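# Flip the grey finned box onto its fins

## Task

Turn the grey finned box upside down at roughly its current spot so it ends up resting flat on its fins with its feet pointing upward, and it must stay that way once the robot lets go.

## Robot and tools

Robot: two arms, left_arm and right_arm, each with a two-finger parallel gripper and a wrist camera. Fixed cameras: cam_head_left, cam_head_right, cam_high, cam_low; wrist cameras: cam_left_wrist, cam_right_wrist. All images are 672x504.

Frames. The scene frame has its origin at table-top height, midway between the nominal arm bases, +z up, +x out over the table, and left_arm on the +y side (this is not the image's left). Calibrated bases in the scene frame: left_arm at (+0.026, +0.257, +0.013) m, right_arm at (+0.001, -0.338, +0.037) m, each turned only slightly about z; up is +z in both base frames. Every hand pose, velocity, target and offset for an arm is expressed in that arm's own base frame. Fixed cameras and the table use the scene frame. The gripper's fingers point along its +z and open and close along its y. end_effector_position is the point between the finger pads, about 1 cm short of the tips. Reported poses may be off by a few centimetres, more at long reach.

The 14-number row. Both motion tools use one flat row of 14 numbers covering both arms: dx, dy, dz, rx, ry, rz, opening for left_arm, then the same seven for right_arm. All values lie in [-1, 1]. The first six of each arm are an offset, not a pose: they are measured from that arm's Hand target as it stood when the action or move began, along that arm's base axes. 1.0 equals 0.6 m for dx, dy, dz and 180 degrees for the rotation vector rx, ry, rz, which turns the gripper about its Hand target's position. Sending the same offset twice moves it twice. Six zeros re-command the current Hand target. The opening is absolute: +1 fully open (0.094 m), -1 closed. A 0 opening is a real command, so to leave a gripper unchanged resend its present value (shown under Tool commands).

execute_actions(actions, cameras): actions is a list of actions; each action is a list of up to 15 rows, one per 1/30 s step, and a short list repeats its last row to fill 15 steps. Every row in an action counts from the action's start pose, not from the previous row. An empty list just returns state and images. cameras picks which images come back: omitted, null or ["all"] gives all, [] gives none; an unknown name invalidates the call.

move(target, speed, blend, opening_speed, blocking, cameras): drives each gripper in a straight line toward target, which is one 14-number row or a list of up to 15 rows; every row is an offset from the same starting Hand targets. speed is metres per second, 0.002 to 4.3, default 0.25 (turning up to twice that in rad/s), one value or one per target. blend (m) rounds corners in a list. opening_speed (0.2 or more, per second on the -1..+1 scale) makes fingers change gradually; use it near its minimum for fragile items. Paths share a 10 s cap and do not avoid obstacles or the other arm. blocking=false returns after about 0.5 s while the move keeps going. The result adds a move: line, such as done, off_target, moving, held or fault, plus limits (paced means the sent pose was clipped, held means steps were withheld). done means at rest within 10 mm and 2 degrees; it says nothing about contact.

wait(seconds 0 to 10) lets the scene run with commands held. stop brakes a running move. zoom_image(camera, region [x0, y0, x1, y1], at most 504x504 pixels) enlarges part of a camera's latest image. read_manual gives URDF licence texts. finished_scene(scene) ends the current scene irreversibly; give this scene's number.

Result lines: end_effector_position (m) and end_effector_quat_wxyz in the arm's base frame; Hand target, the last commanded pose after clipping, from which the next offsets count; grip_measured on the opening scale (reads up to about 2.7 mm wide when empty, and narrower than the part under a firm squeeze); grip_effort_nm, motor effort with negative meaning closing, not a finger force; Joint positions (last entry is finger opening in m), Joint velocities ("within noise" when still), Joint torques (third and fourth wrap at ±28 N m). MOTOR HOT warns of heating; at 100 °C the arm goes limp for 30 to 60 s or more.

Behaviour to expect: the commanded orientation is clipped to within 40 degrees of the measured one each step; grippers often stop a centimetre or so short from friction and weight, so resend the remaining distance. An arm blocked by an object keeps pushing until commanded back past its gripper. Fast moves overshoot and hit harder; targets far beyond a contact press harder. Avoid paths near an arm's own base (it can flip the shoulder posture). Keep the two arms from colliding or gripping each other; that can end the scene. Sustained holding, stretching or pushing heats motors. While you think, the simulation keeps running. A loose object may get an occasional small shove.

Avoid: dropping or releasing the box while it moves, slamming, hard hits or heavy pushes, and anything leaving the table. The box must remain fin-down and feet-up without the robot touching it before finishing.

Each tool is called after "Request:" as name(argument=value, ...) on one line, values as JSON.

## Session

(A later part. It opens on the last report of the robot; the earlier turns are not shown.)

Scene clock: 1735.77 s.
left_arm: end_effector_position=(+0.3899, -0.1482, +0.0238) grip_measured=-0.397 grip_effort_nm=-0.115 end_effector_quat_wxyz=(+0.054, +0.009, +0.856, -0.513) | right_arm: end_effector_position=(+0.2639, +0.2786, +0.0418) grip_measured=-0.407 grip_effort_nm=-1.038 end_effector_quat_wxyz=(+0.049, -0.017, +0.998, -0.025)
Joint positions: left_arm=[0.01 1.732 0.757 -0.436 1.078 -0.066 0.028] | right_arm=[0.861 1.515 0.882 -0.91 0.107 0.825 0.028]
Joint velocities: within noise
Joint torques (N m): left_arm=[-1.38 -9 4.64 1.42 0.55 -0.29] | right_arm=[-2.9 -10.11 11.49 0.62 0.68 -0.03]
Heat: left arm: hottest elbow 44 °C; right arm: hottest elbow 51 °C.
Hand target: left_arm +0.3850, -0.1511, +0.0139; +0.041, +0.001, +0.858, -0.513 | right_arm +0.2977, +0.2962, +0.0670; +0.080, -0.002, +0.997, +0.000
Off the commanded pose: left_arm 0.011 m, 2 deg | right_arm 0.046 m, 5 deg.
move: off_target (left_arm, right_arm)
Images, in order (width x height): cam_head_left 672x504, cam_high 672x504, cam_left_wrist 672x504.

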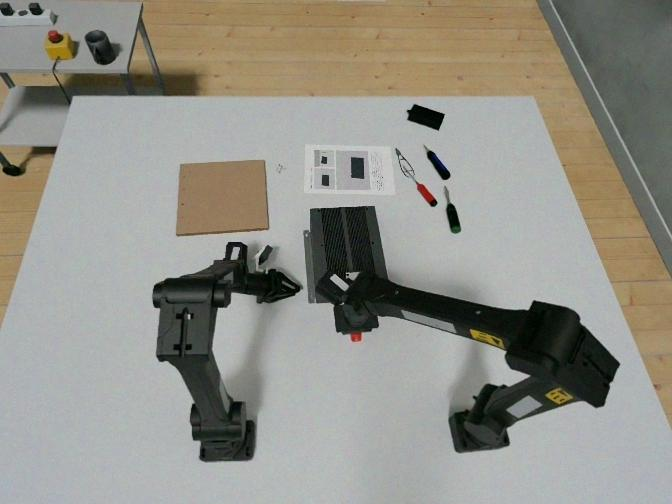

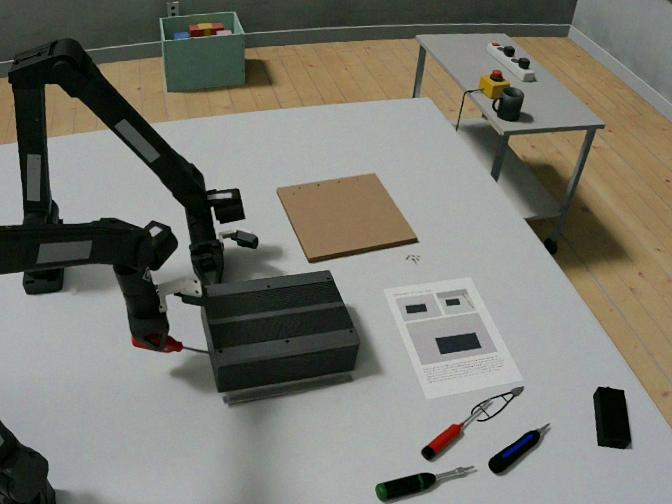

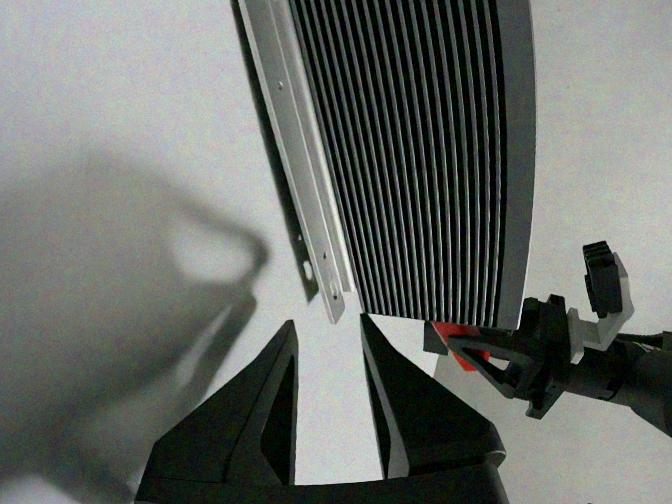

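Request:
move(target=[[0,0,-0.021,0,0,0,-0.4,0,0,0,0,0,0,-0.6],[0,-0.05,-0.021,0,0,0,-0.4,0,0,0,0,0,0,-0.6]], speed=0.06, cameras=["cam_left_wrist","cam_high"])

Request:
zoom_image(camera="cam_left_wrist", region=[200, 180, 450, 380])

Scene clock: 1748.43 s.
left_arm: end_effector_position=(+0.3888, -0.1785, +0.0097) grip_measured=-0.397 grip_effort_nm=-0.115 end_effector_quat_wxyz=(+0.051, +0.007, +0.856, -0.514) | right_arm: end_effector_position=(+0.2639, +0.2786, +0.0418) grip_measured=-0.407 grip_effort_nm=-1.043 end_effector_quat_wxyz=(+0.049, -0.017, +0.998, -0.025)
Joint positions: left_arm=[-0.071 1.761 0.724 -0.238 1.061 -0.228 0.028] | right_arm=[0.861 1.515 0.882 -0.91 0.107 0.825 0.028]
Joint velocities: within noise
Joint torques (N m): left_arm=[-1.49 -9.23 4.55 1.65 0.52 -0.27] | right_arm=[-3.02 -10.87 11.62 0.79 0.67 -0.03]
Heat: left arm: hottest elbow 43 °C; right arm: hottest elbow 52 °C.
Hand target: left_arm +0.3850, -0.1812, +0.0013; +0.041, +0.001, +0.858, -0.513 | right_arm +0.2977, +0.2962, +0.0670; +0.080, -0.002, +0.997, +0.000
Off the commanded pose: left_arm 0.010 m, 1 deg | right_arm 0.046 m, 5 deg.
move: off_target (right_arm)
Images, in order (width x height): cam_high 672x504, cam_left_wrist 672x504.

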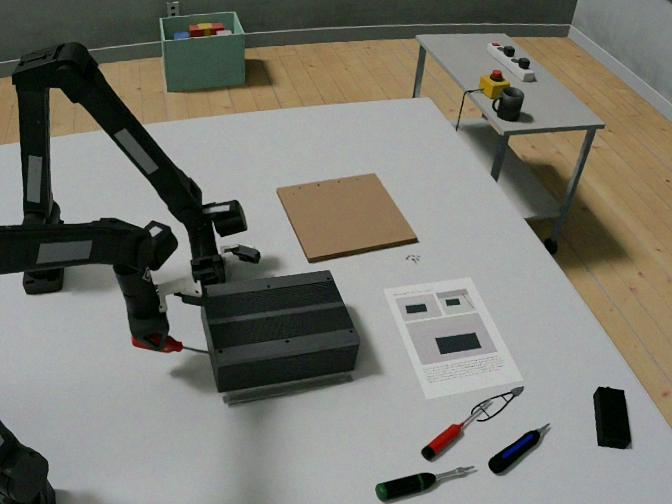

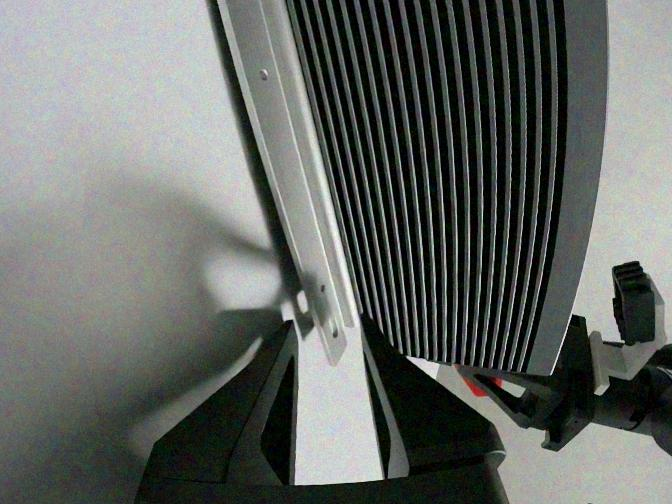

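Scaled by 2.016 from the camera's 672x504 image, which has a finer 960x720 frame.

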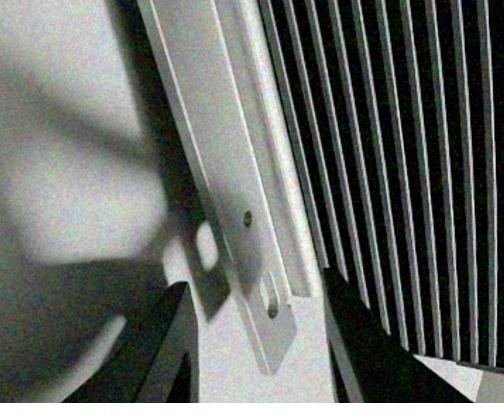

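Request:
move(target=[0,-0.028,0.0,0,0,0,-0.4,0,0,0,0,0,0,-0.6], speed=0.04, cameras=["cam_left_wrist"])

Request:
zoom_image(camera="cam_left_wrist", region=[200, 180, 450, 430])

Scene clock: 1755.90 s.
left_arm: end_effector_position=(+0.3899, -0.1934, +0.0094) grip_measured=-0.397 grip_effort_nm=-0.110 end_effector_quat_wxyz=(+0.052, +0.005, +0.857, -0.513) | right_arm: end_effector_position=(+0.2635, +0.2781, +0.0418) grip_measured=-0.407 grip_effort_nm=-1.043 end_effector_quat_wxyz=(+0.048, -0.017, +0.998, -0.026)
Joint positions: left_arm=[-0.111 1.761 0.714 -0.156 1.046 -0.313 0.028] | right_arm=[0.861 1.515 0.882 -0.913 0.107 0.825 0.028]
Joint velocities: within noise
Joint torques (N m): left_arm=[-1.79 -9.23 4.52 1.73 0.54 -0.23] | right_arm=[-2.9 -9.82 11.54 0.95 0.64 -0.04]
Heat: left arm: hottest elbow 43 °C; right arm: hottest elbow 52 °C.
Hand target: left_arm +0.3851, -0.1980, +0.0014; +0.042, +0.002, +0.858, -0.513 | right_arm +0.2977, +0.2962, +0.0670; +0.080, -0.002, +0.997, +0.000
Off the commanded pose: left_arm 0.010 m, 1 deg | right_arm 0.046 m, 5 deg.
move: off_target (right_arm)
Images, in order (width x height): cam_left_wrist 672x504.

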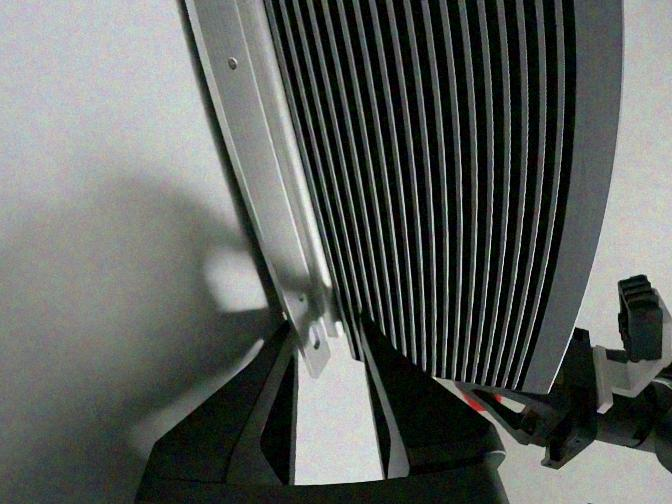

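Scaled by 2.016 from the camera's 672x504 image, which has a finer 960x720 frame.

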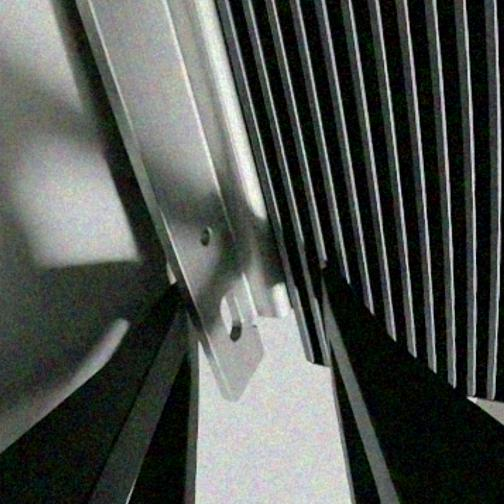

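Request:
move(target=[0,0,0.0,0,0,0,-1,0,0,0,0,0,0,-0.6], opening_speed=0.5, cameras=["cam_left_wrist"])

Request:
zoom_image(camera="cam_left_wrist", region=[200, 180, 450, 430])

Scene clock: 1764.17 s.
left_arm: end_effector_position=(+0.3897, -0.1913, +0.0017) grip_measured=-0.933 grip_effort_nm=-0.950 end_effector_quat_wxyz=(+0.049, -0.003, +0.863, -0.504) | right_arm: end_effector_position=(+0.2637, +0.2767, +0.0422) grip_measured=-0.407 grip_effort_nm=-1.043 end_effector_quat_wxyz=(+0.047, -0.016, +0.998, -0.028)
Joint positions: left_arm=[-0.111 1.772 0.713 -0.154 1.022 -0.321 0.003] | right_arm=[0.859 1.515 0.883 -0.919 0.107 0.825 0.028]
Joint velocities: within noise
Joint torques (N m): left_arm=[-1.73 -10.17 4.55 1.72 1.48 -0.16] | right_arm=[-2.49 -10.58 11.7 0.98 0.68 -0.08]
Heat: left arm: hottest elbow 42 °C; right arm: hottest elbow 52 °C.
Hand target: left_arm +0.3851, -0.1980, +0.0015; +0.042, +0.002, +0.858, -0.513 | right_arm +0.2977, +0.2962, +0.0670; +0.080, -0.002, +0.997, +0.000
Off the commanded pose: left_arm 0.008 m, 2 deg | right_arm 0.046 m, 5 deg.
move: off_target (right_arm)
Images, in order (width x height): cam_left_wrist 672x504.

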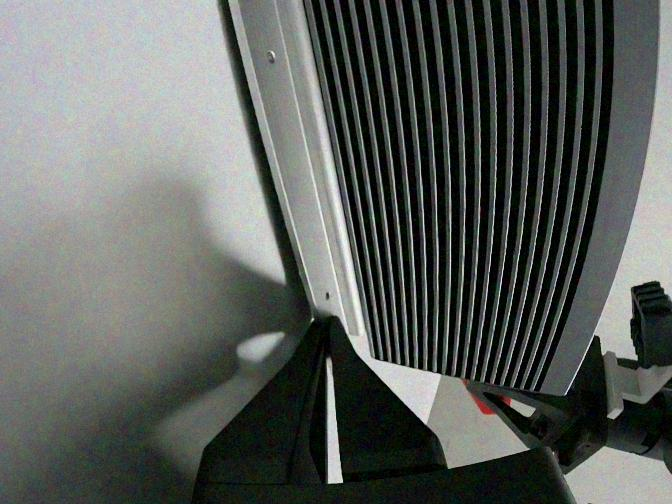

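Scaled by 2.016 from the camera's 672x504 image, which has a finer 960x720 frame.

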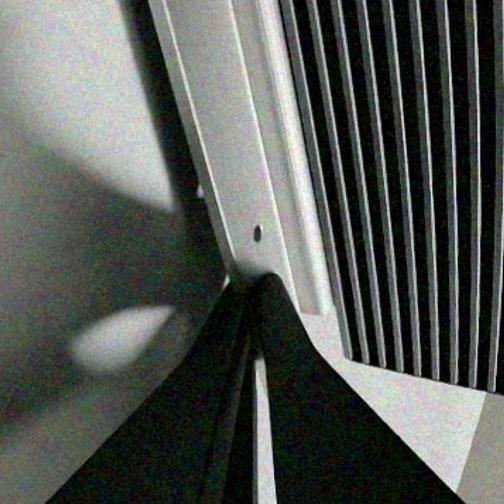

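Request:
move(target=[0,0.0,0.1,0,0,0,-1,0,0,0,0,0,0,-0.6], speed=0.05)

Request:
zoom_image(camera="cam_left_wrist", region=[200, 180, 450, 430])

Scene clock: 1781.07 s.
left_arm: end_effector_position=(+0.3771, -0.1903, +0.0258) grip_measured=-0.952 grip_effort_nm=-1.009 end_effector_quat_wxyz=(+0.022, -0.020, +0.869, -0.494) | right_arm: end_effector_position=(+0.2646, +0.2773, +0.0432) grip_measured=-0.407 grip_effort_nm=-1.038 end_effector_quat_wxyz=(+0.047, -0.016, +0.998, -0.027)
Joint positions: left_arm=[-0.115 1.683 0.715 -0.308 1.007 -0.324 0.002] | right_arm=[0.858 1.515 0.887 -0.921 0.107 0.825 0.028]
Joint velocities: within noise
Joint torques (N m): left_arm=[-1.44 -15.44 6.86 0.43 2.11 -0.17] | right_arm=[-2.61 -10.46 11.41 0.98 0.65 -0.05]
Heat: left arm: hottest elbow 42 °C; right arm: hottest elbow 50 °C.
Hand target: left_arm +0.3851, -0.1980, +0.0614; +0.042, +0.002, +0.858, -0.513 | right_arm +0.2977, +0.2962, +0.0670; +0.080, -0.002, +0.997, +0.000
Off the commanded pose: left_arm 0.037 m, 4 deg | right_arm 0.045 m, 5 deg.
move: off_target (left_arm, right_arm)

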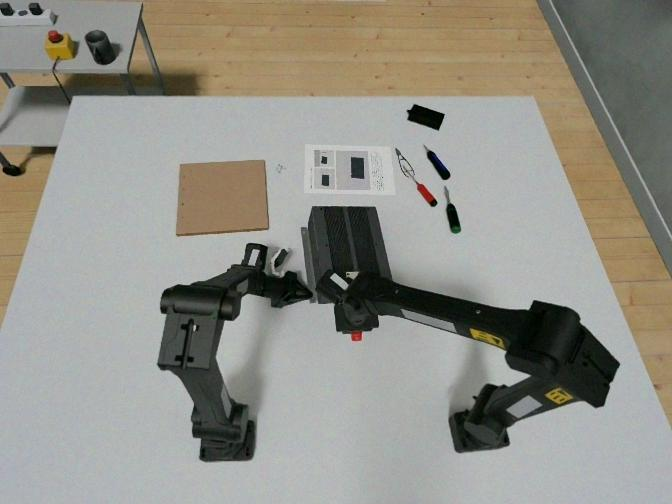

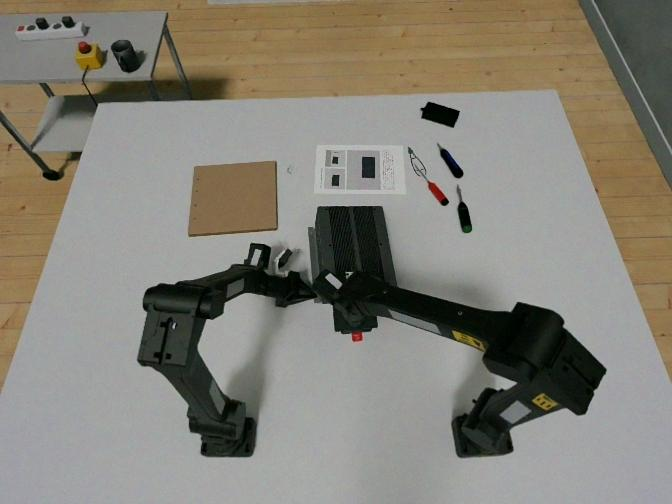

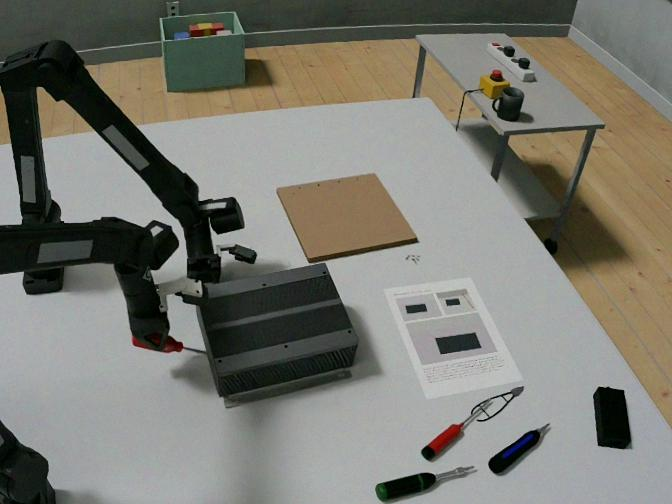

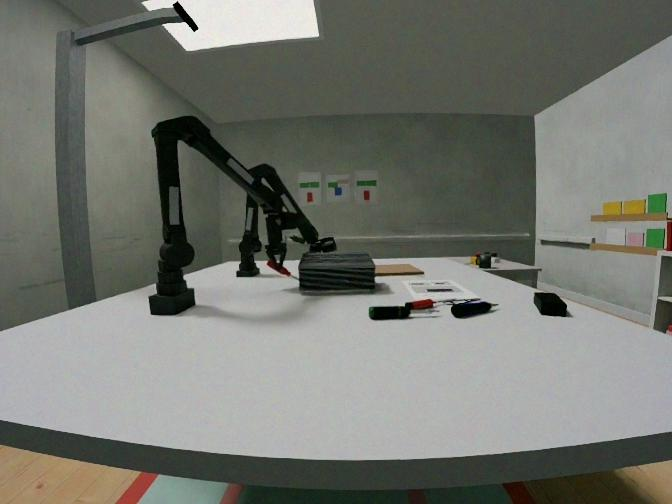

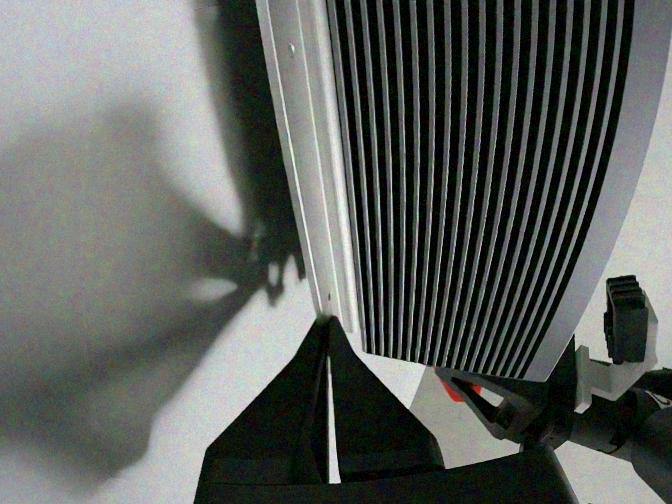

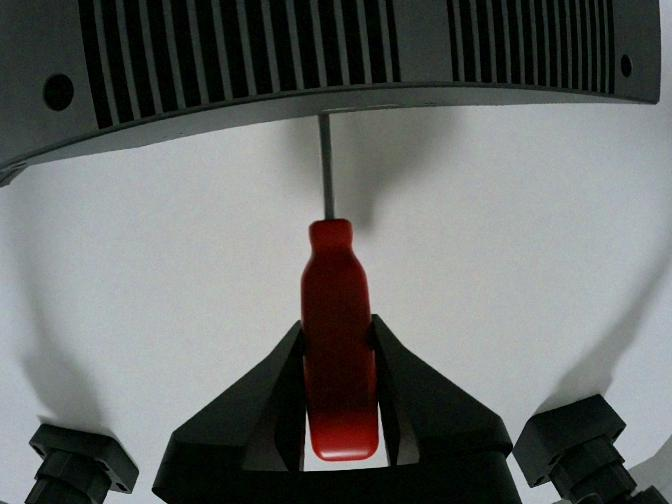

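Scaled by 2.016 from the camera's 672x504 image, which has a finer 960x720 frame.

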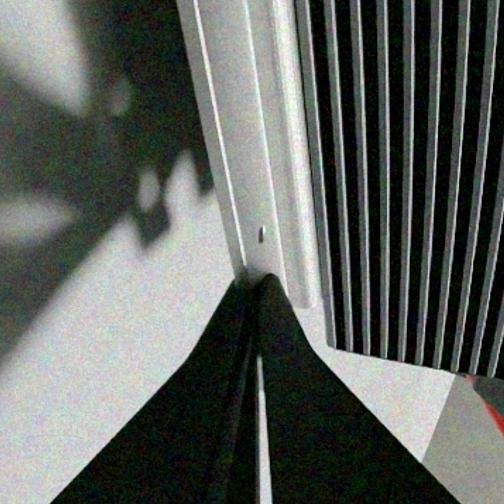

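Request:
move(target=[[0,-0.012,0.055,0.05,0.004,0,-1,0,0,0,0,0,0,-0.6],[0,-0.036,0.116,0.1,0.008,0,-1,0,0,0,0,0,0,-0.6]], speed=0.05)

Scene clock: 1811.03 s.
left_arm: end_effector_position=(+0.3647, -0.2055, +0.0786) grip_measured=-0.952 grip_effort_nm=-1.013 end_effector_quat_wxyz=(-0.009, -0.019, +0.937, -0.349) | right_arm: end_effector_position=(+0.2767, +0.2828, +0.0511) grip_measured=-0.407 grip_effort_nm=-1.038 end_effector_quat_wxyz=(+0.059, -0.010, +0.998, -0.020)
Joint positions: left_arm=[-0.248 1.49 0.835 -0.711 0.689 -0.362 0.002] | right_arm=[0.847 1.515 0.911 -0.917 0.115 0.825 0.028]
Joint velocities: within noise
Joint torques (N m): left_arm=[-1.9 -14.68 12.1 -0.14 1.45 -0.25] | right_arm=[-1.49 -9.99 9.78 1.11 0.3 -0.07]
Heat: left arm: hottest elbow 42 °C; right arm: hottest elbow 53 °C.
Hand target: left_arm +0.3851, -0.2195, +0.1311; +0.030, +0.002, +0.928, -0.372 | right_arm +0.2977, +0.2963, +0.0671; +0.080, -0.002, +0.997, +0.000
Off the commanded pose: left_arm 0.058 m, 6 deg | right_arm 0.030 m, 3 deg.
move: off_target (left_arm, right_arm)

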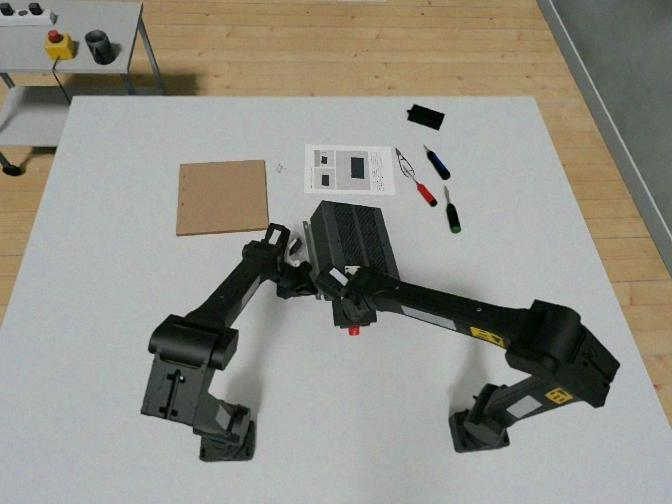

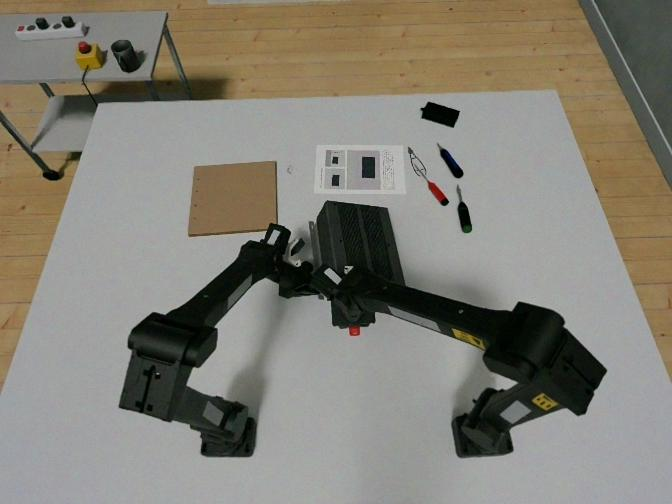

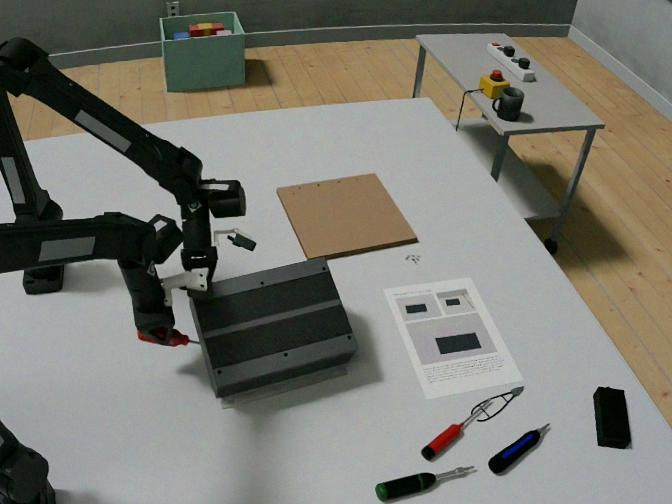

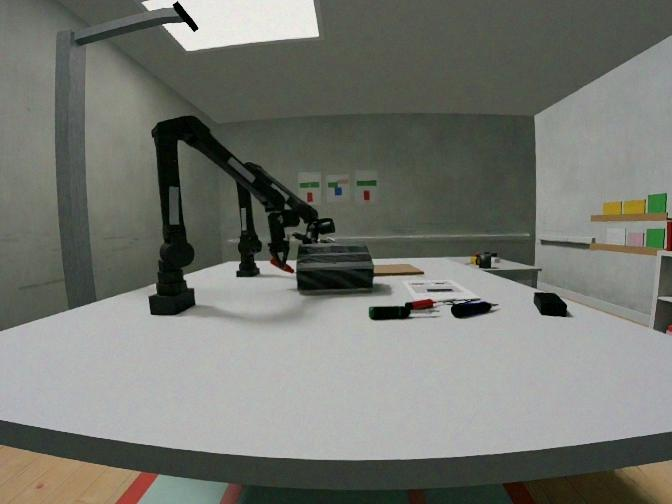

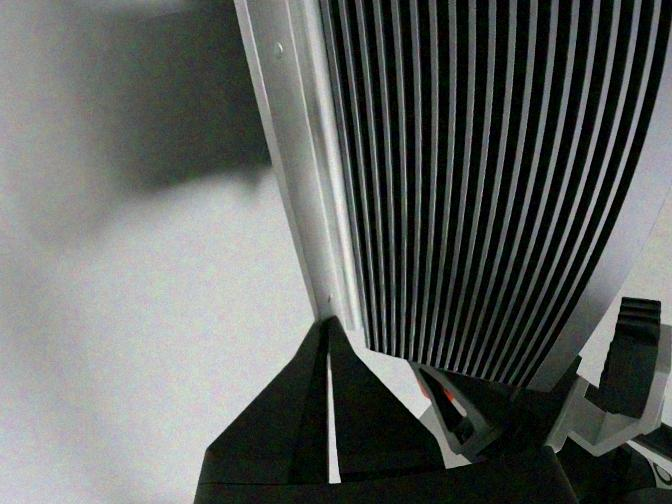

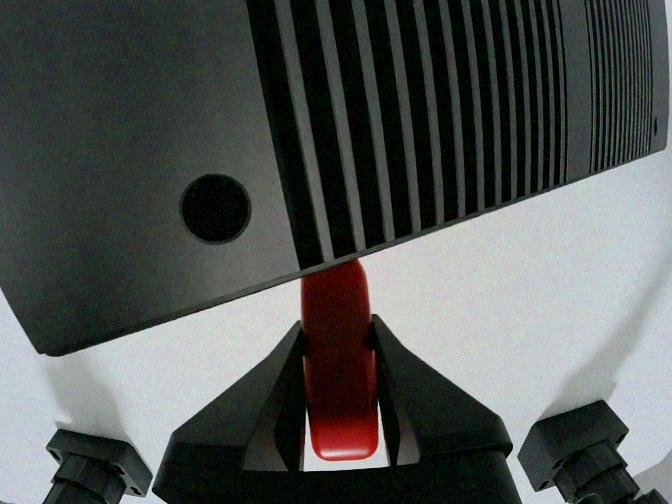

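Request:
move(target=[[0,0,0.0,0,0,0,-1,-0.1,0,-0.02,0,0,0,-0.6],[0,0,0.0,0,0,0,-1,-0.25,0,-0.02,0,0,0,-0.6],[0,0,0.0,0,0,0,-1,-0.25,-0.25,0.05,0,0,0,-0.6]], speed=0.15, cameras=["cam_high","cam_head_left","cam_left_wrist"])

Scene clock: 1822.00 s.
left_arm: end_effector_position=(+0.3648, -0.2056, +0.0787) grip_measured=-0.952 grip_effort_nm=-1.013 end_effector_quat_wxyz=(-0.009, -0.019, +0.937, -0.349) | right_arm: end_effector_position=(+0.1448, +0.1470, +0.0925) grip_measured=-0.407 grip_effort_nm=-1.038 end_effector_quat_wxyz=(+0.078, -0.005, +0.997, -0.004)
Joint positions: left_arm=[-0.248 1.49 0.836 -0.712 0.689 -0.362 0.002] | right_arm=[0.901 0.844 0.517 -1.151 0.127 0.885 0.028]
Joint velocities: within noise
Joint torques (N m): left_arm=[-1.85 -14.56 12.14 0.01 1.47 -0.24] | right_arm=[-1.32 -1.14 8.01 0.34 0 -0.11]
Heat: left arm: hottest elbow 45 °C; right arm: hottest elbow 51 °C.
Hand target: left_arm +0.3851, -0.2196, +0.1311; +0.030, +0.002, +0.928, -0.372 | right_arm +0.1476, +0.1463, +0.0972; +0.080, -0.002, +0.997, +0.000
Off the commanded pose: left_arm 0.058 m, 6 deg | right_arm 0.005 m, 1 deg.
move: off_target (left_arm)
Images, in order (width x height): cam_head_left 672x504, cam_high 672x504, cam_left_wrist 672x504.

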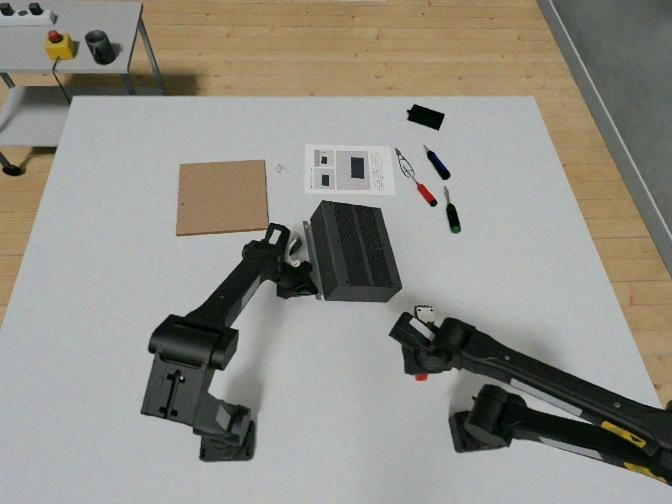

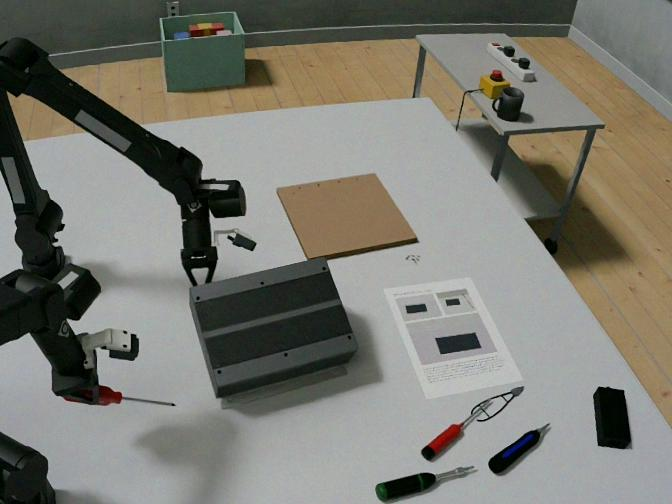

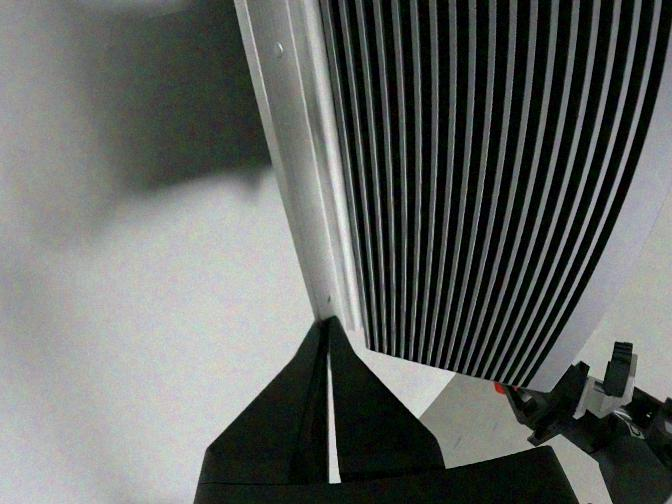

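Request:
move(target=[[0,-0.064,0.107,0.111,0.009,0,-1,0,0,0,0,0,0,-0.6]], speed=0.05, cameras=["cam_high","cam_head_left","cam_left_wrist"])

Scene clock: 1834.60 s.
left_arm: end_effector_position=(+0.3712, -0.2460, +0.1526) grip_measured=-0.953 grip_effort_nm=-1.013 end_effector_quat_wxyz=(-0.014, -0.008, +0.982, -0.188) | right_arm: end_effector_position=(+0.1448, +0.1470, +0.0925) grip_measured=-0.407 grip_effort_nm=-1.043 end_effector_quat_wxyz=(+0.078, -0.005, +0.997, -0.004)
Joint positions: left_arm=[-0.452 1.458 1.114 -1.077 0.35 -0.494 0.002] | right_arm=[0.9 0.844 0.517 -1.151 0.127 0.884 0.028]
Joint velocities: within noise
Joint torques (N m): left_arm=[-1.49 -12.86 13.94 -0.34 0.49 -0.19] | right_arm=[-2.2 -0.97 7.97 0.36 0.03 -0.12]
Heat: left arm: hottest elbow 48 °C; right arm: hottest elbow 50 °C.
Hand target: left_arm +0.3852, -0.2580, +0.1953; +0.016, +0.002, +0.978, -0.206 | right_arm +0.1477, +0.1463, +0.0972; +0.080, -0.002, +0.997, +0.000
Off the commanded pose: left_arm 0.046 m, 4 deg | right_arm 0.005 m, 1 deg.
move: off_target (left_arm)
Images, in order (width x height): cam_head_left 672x504, cam_high 672x504, cam_left_wrist 672x504.

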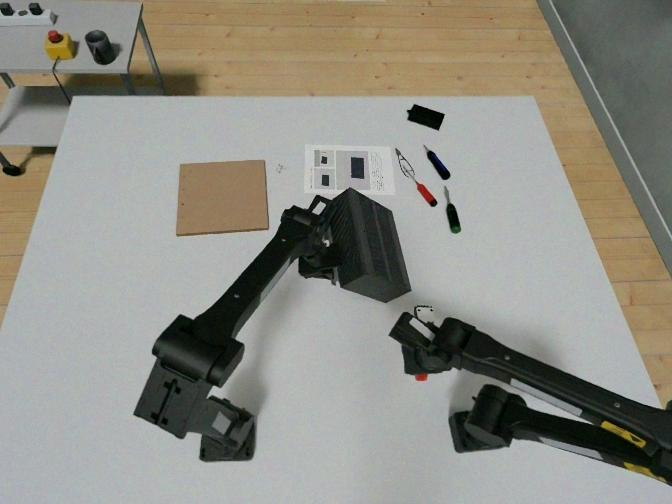

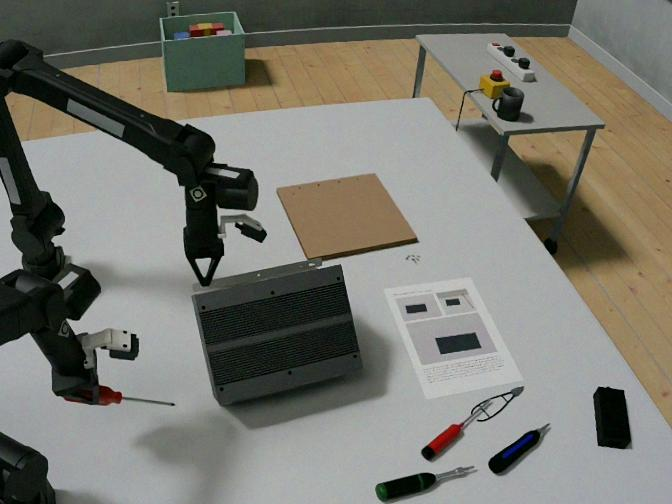

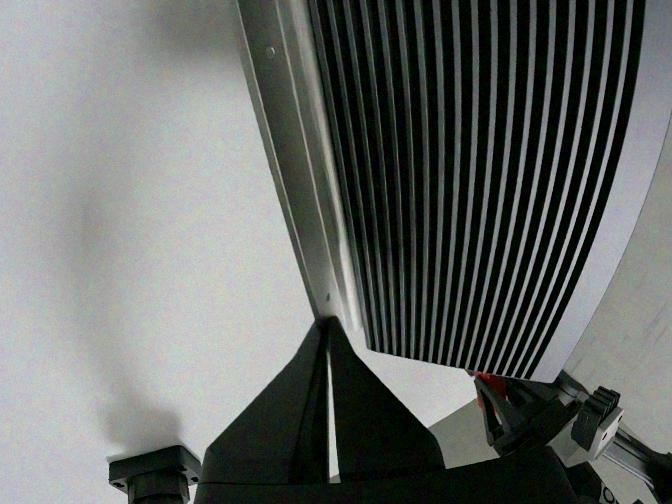

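Request:
move(target=[[0,-0.1,0.066,0.111,0.009,0,-1,0,0,0,0,0,0,-0.6]], speed=0.05, cameras=["cam_high","cam_head_left","cam_left_wrist"])

Scene clock: 1846.37 s.
left_arm: end_effector_position=(+0.3675, -0.3266, +0.2172) grip_measured=-0.963 grip_effort_nm=-1.013 end_effector_quat_wxyz=(-0.012, +0.042, +0.999, -0.030) | right_arm: end_effector_position=(+0.1448, +0.1470, +0.0925) grip_measured=-0.407 grip_effort_nm=-1.043 end_effector_quat_wxyz=(+0.078, -0.005, +0.997, -0.004)
Joint positions: left_arm=[-0.704 1.618 1.506 -1.441 0.062 -0.62 0.002] | right_arm=[0.9 0.844 0.517 -1.151 0.127 0.884 0.028]
Joint velocities: within noise
Joint torques (N m): left_arm=[1.96 -13.57 11.79 0.01 -0.41 -0.72] | right_arm=[-2.02 -1.85 8.08 0.65 0.01 -0.12]
Heat: left arm: hottest elbow 48 °C; right arm: hottest elbow 49 °C.
Hand target: left_arm +0.3853, -0.3180, +0.2348; +0.002, +0.001, +0.999, -0.033 | right_arm +0.1477, +0.1463, +0.0972; +0.080, -0.002, +0.997, +0.000
Off the commanded pose: left_arm 0.027 m, 5 deg | right_arm 0.006 m, 1 deg.
move: off_target (left_arm)
Images, in order (width x height): cam_head_left 672x504, cam_high 672x504, cam_left_wrist 672x504.

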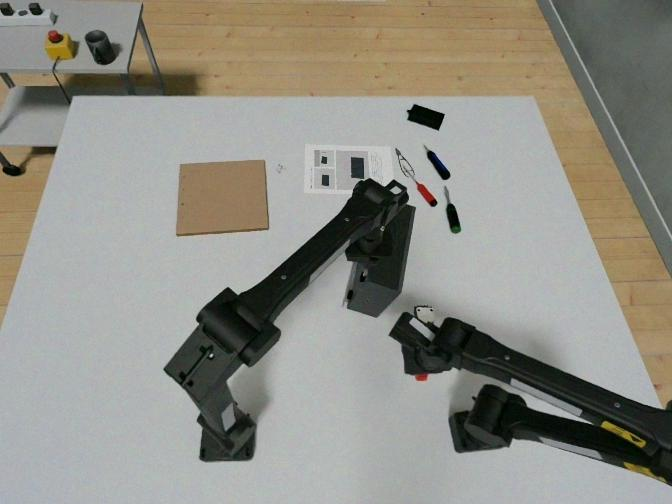

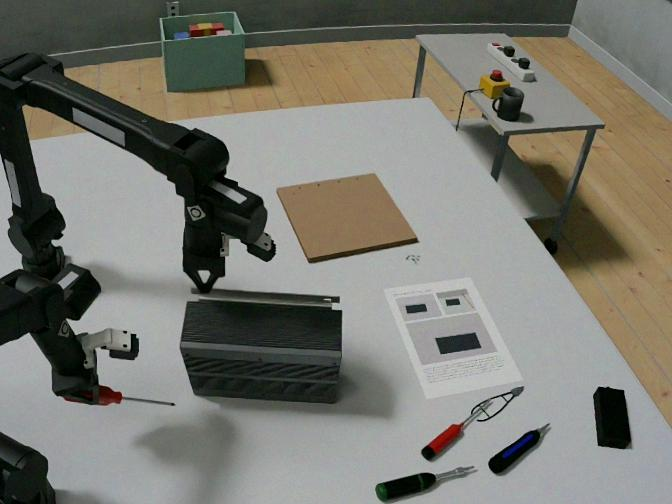

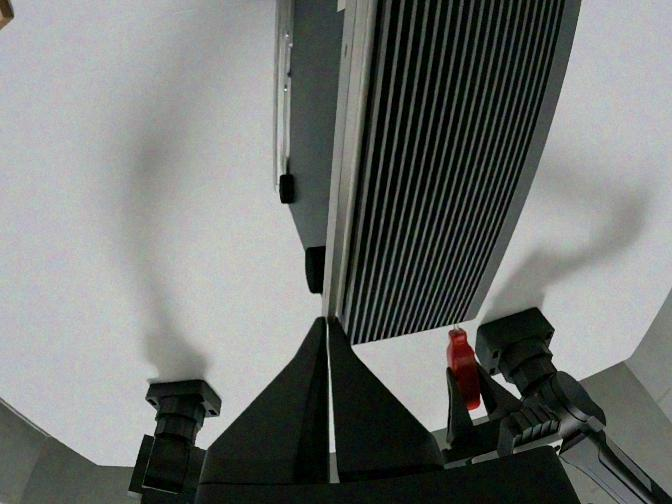

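Request:
move(target=[0,-0.045,-0.02,0.04,0.003,0,-1,0,0,0,0,0,0,-0.6], speed=0.05, cameras=["cam_high","cam_low","cam_left_wrist"])

Request:
zoom_image(camera="cam_low", region=[230, 180, 430, 330])

Scene clock: 1865.00 s.
left_arm: end_effector_position=(+0.3675, -0.3331, +0.2168) grip_measured=-0.963 grip_effort_nm=-1.009 end_effector_quat_wxyz=(-0.017, +0.043, +0.998, +0.037) | right_arm: end_effector_position=(+0.1448, +0.1470, +0.0925) grip_measured=-0.407 grip_effort_nm=-1.043 end_effector_quat_wxyz=(+0.078, -0.005, +0.997, -0.004)
Joint positions: left_arm=[-0.747 1.689 1.593 -1.549 -0.033 -0.662 0.002] | right_arm=[0.9 0.844 0.517 -1.151 0.127 0.884 0.028]
Joint velocities: within noise
Joint torques (N m): left_arm=[-0.5 -12.1 12.93 0.76 -0.22 -1.01] | right_arm=[-2.37 -1.9 8.1 0.39 0.07 -0.12]
Heat: left arm: hottest elbow 48 °C; right arm: hottest elbow 48 °C.
Hand target: left_arm +0.3851, -0.3450, +0.2227; -0.003, +0.001, +1.000, +0.030 | right_arm +0.1477, +0.1463, +0.0972; +0.080, -0.002, +0.997, +0.000
Off the commanded pose: left_arm 0.022 m, 5 deg | right_arm 0.006 m, 1 deg.
move: off_target (left_arm)
Images, in order (width x height): cam_high 672x504, cam_low 672x504, cam_left_wrist 672x504.

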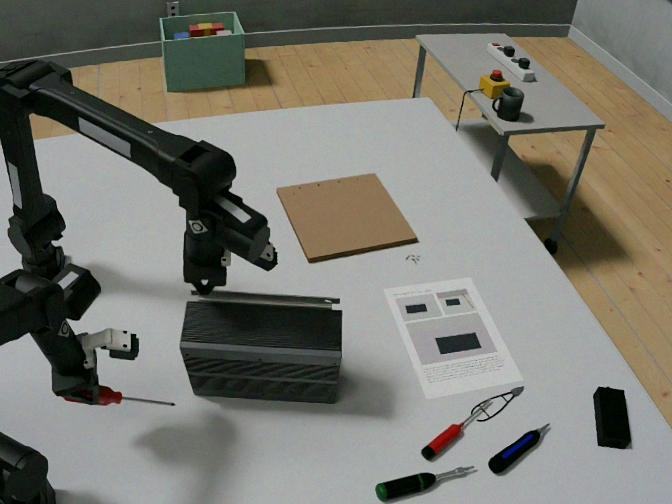

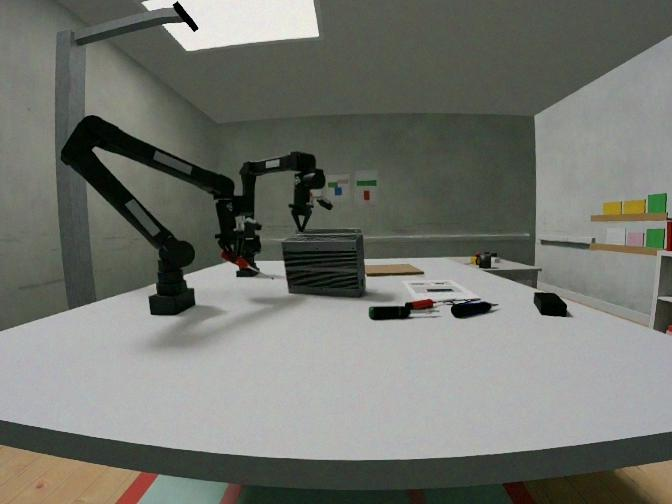

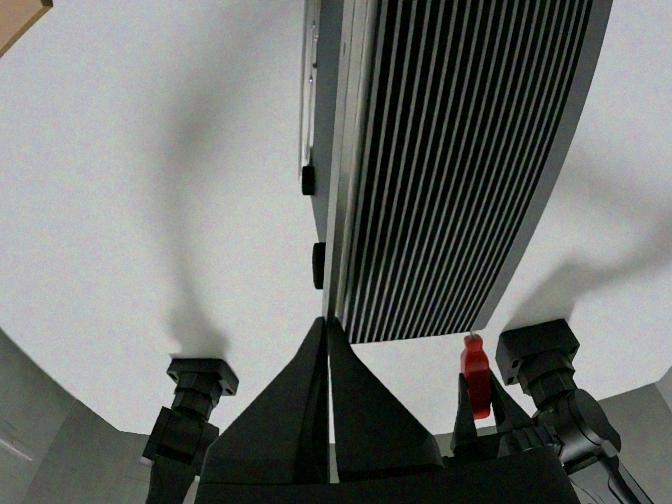

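Scaled by 2.520.

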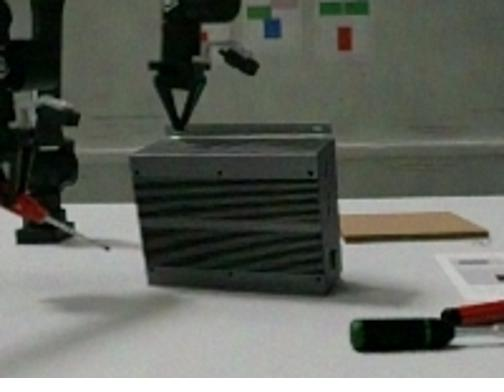

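Request:
move(target=[[0,0,0,0,0,0,-1,-0.08,0.08,-0.12,0,-0.15,0,-0.6],[0,0,0,0,0,0,-1,-0.08,0.08,-0.183,0,-0.15,0,-0.6]], speed=[0.2,0.06], cameras=["cam_high","cam_right_wrist"])

Scene clock: 1876.83 s.
left_arm: end_effector_position=(+0.3674, -0.3332, +0.2169) grip_measured=-0.963 grip_effort_nm=-1.009 end_effector_quat_wxyz=(-0.017, +0.043, +0.998, +0.037) | right_arm: end_effector_position=(+0.1012, +0.1909, -0.0124) grip_measured=-0.407 grip_effort_nm=-1.038 end_effector_quat_wxyz=(+0.308, +0.000, +0.951, -0.006)
Joint positions: left_arm=[-0.747 1.689 1.594 -1.549 -0.033 -0.663 0.002] | right_arm=[1.571 1.264 0.312 -0.631 0.625 1.574 0.028]
Joint velocities: within noise
Joint torques (N m): left_arm=[-0.32 -11.69 12.9 0.73 -0.21 -0.99] | right_arm=[0.21 -2.67 4.51 0.79 0.74 0.03]
Heat: left arm: hottest elbow 52 °C; right arm: hottest elbow 47 °C.
Hand target: left_arm +0.3851, -0.3451, +0.2229; -0.003, +0.002, +1.000, +0.030 | right_arm +0.0996, +0.1943, -0.0127; +0.311, -0.002, +0.951, +0.000
Off the commanded pose: left_arm 0.022 m, 5 deg | right_arm 0.004 m, 1 deg.
move: off_target (left_arm)
Images, in order (width x height): cam_high 672x504, cam_right_wrist 672x504.

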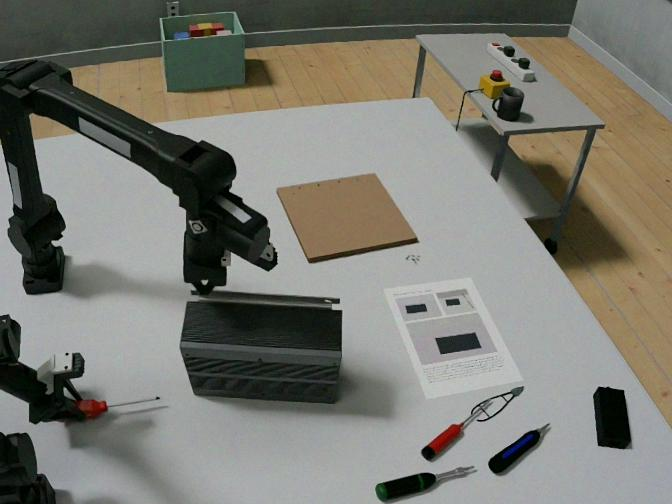

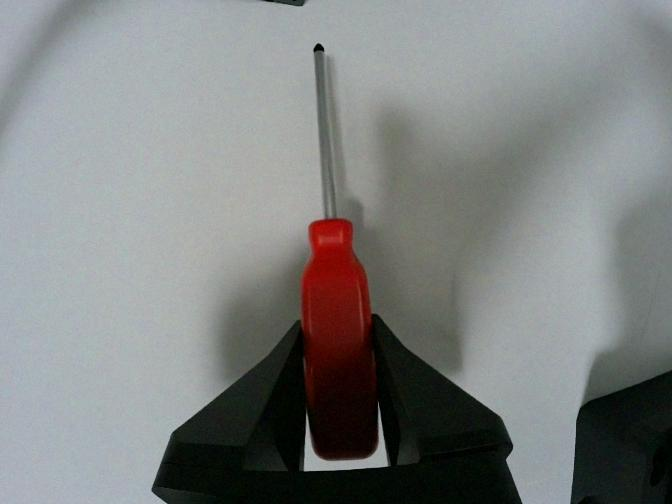

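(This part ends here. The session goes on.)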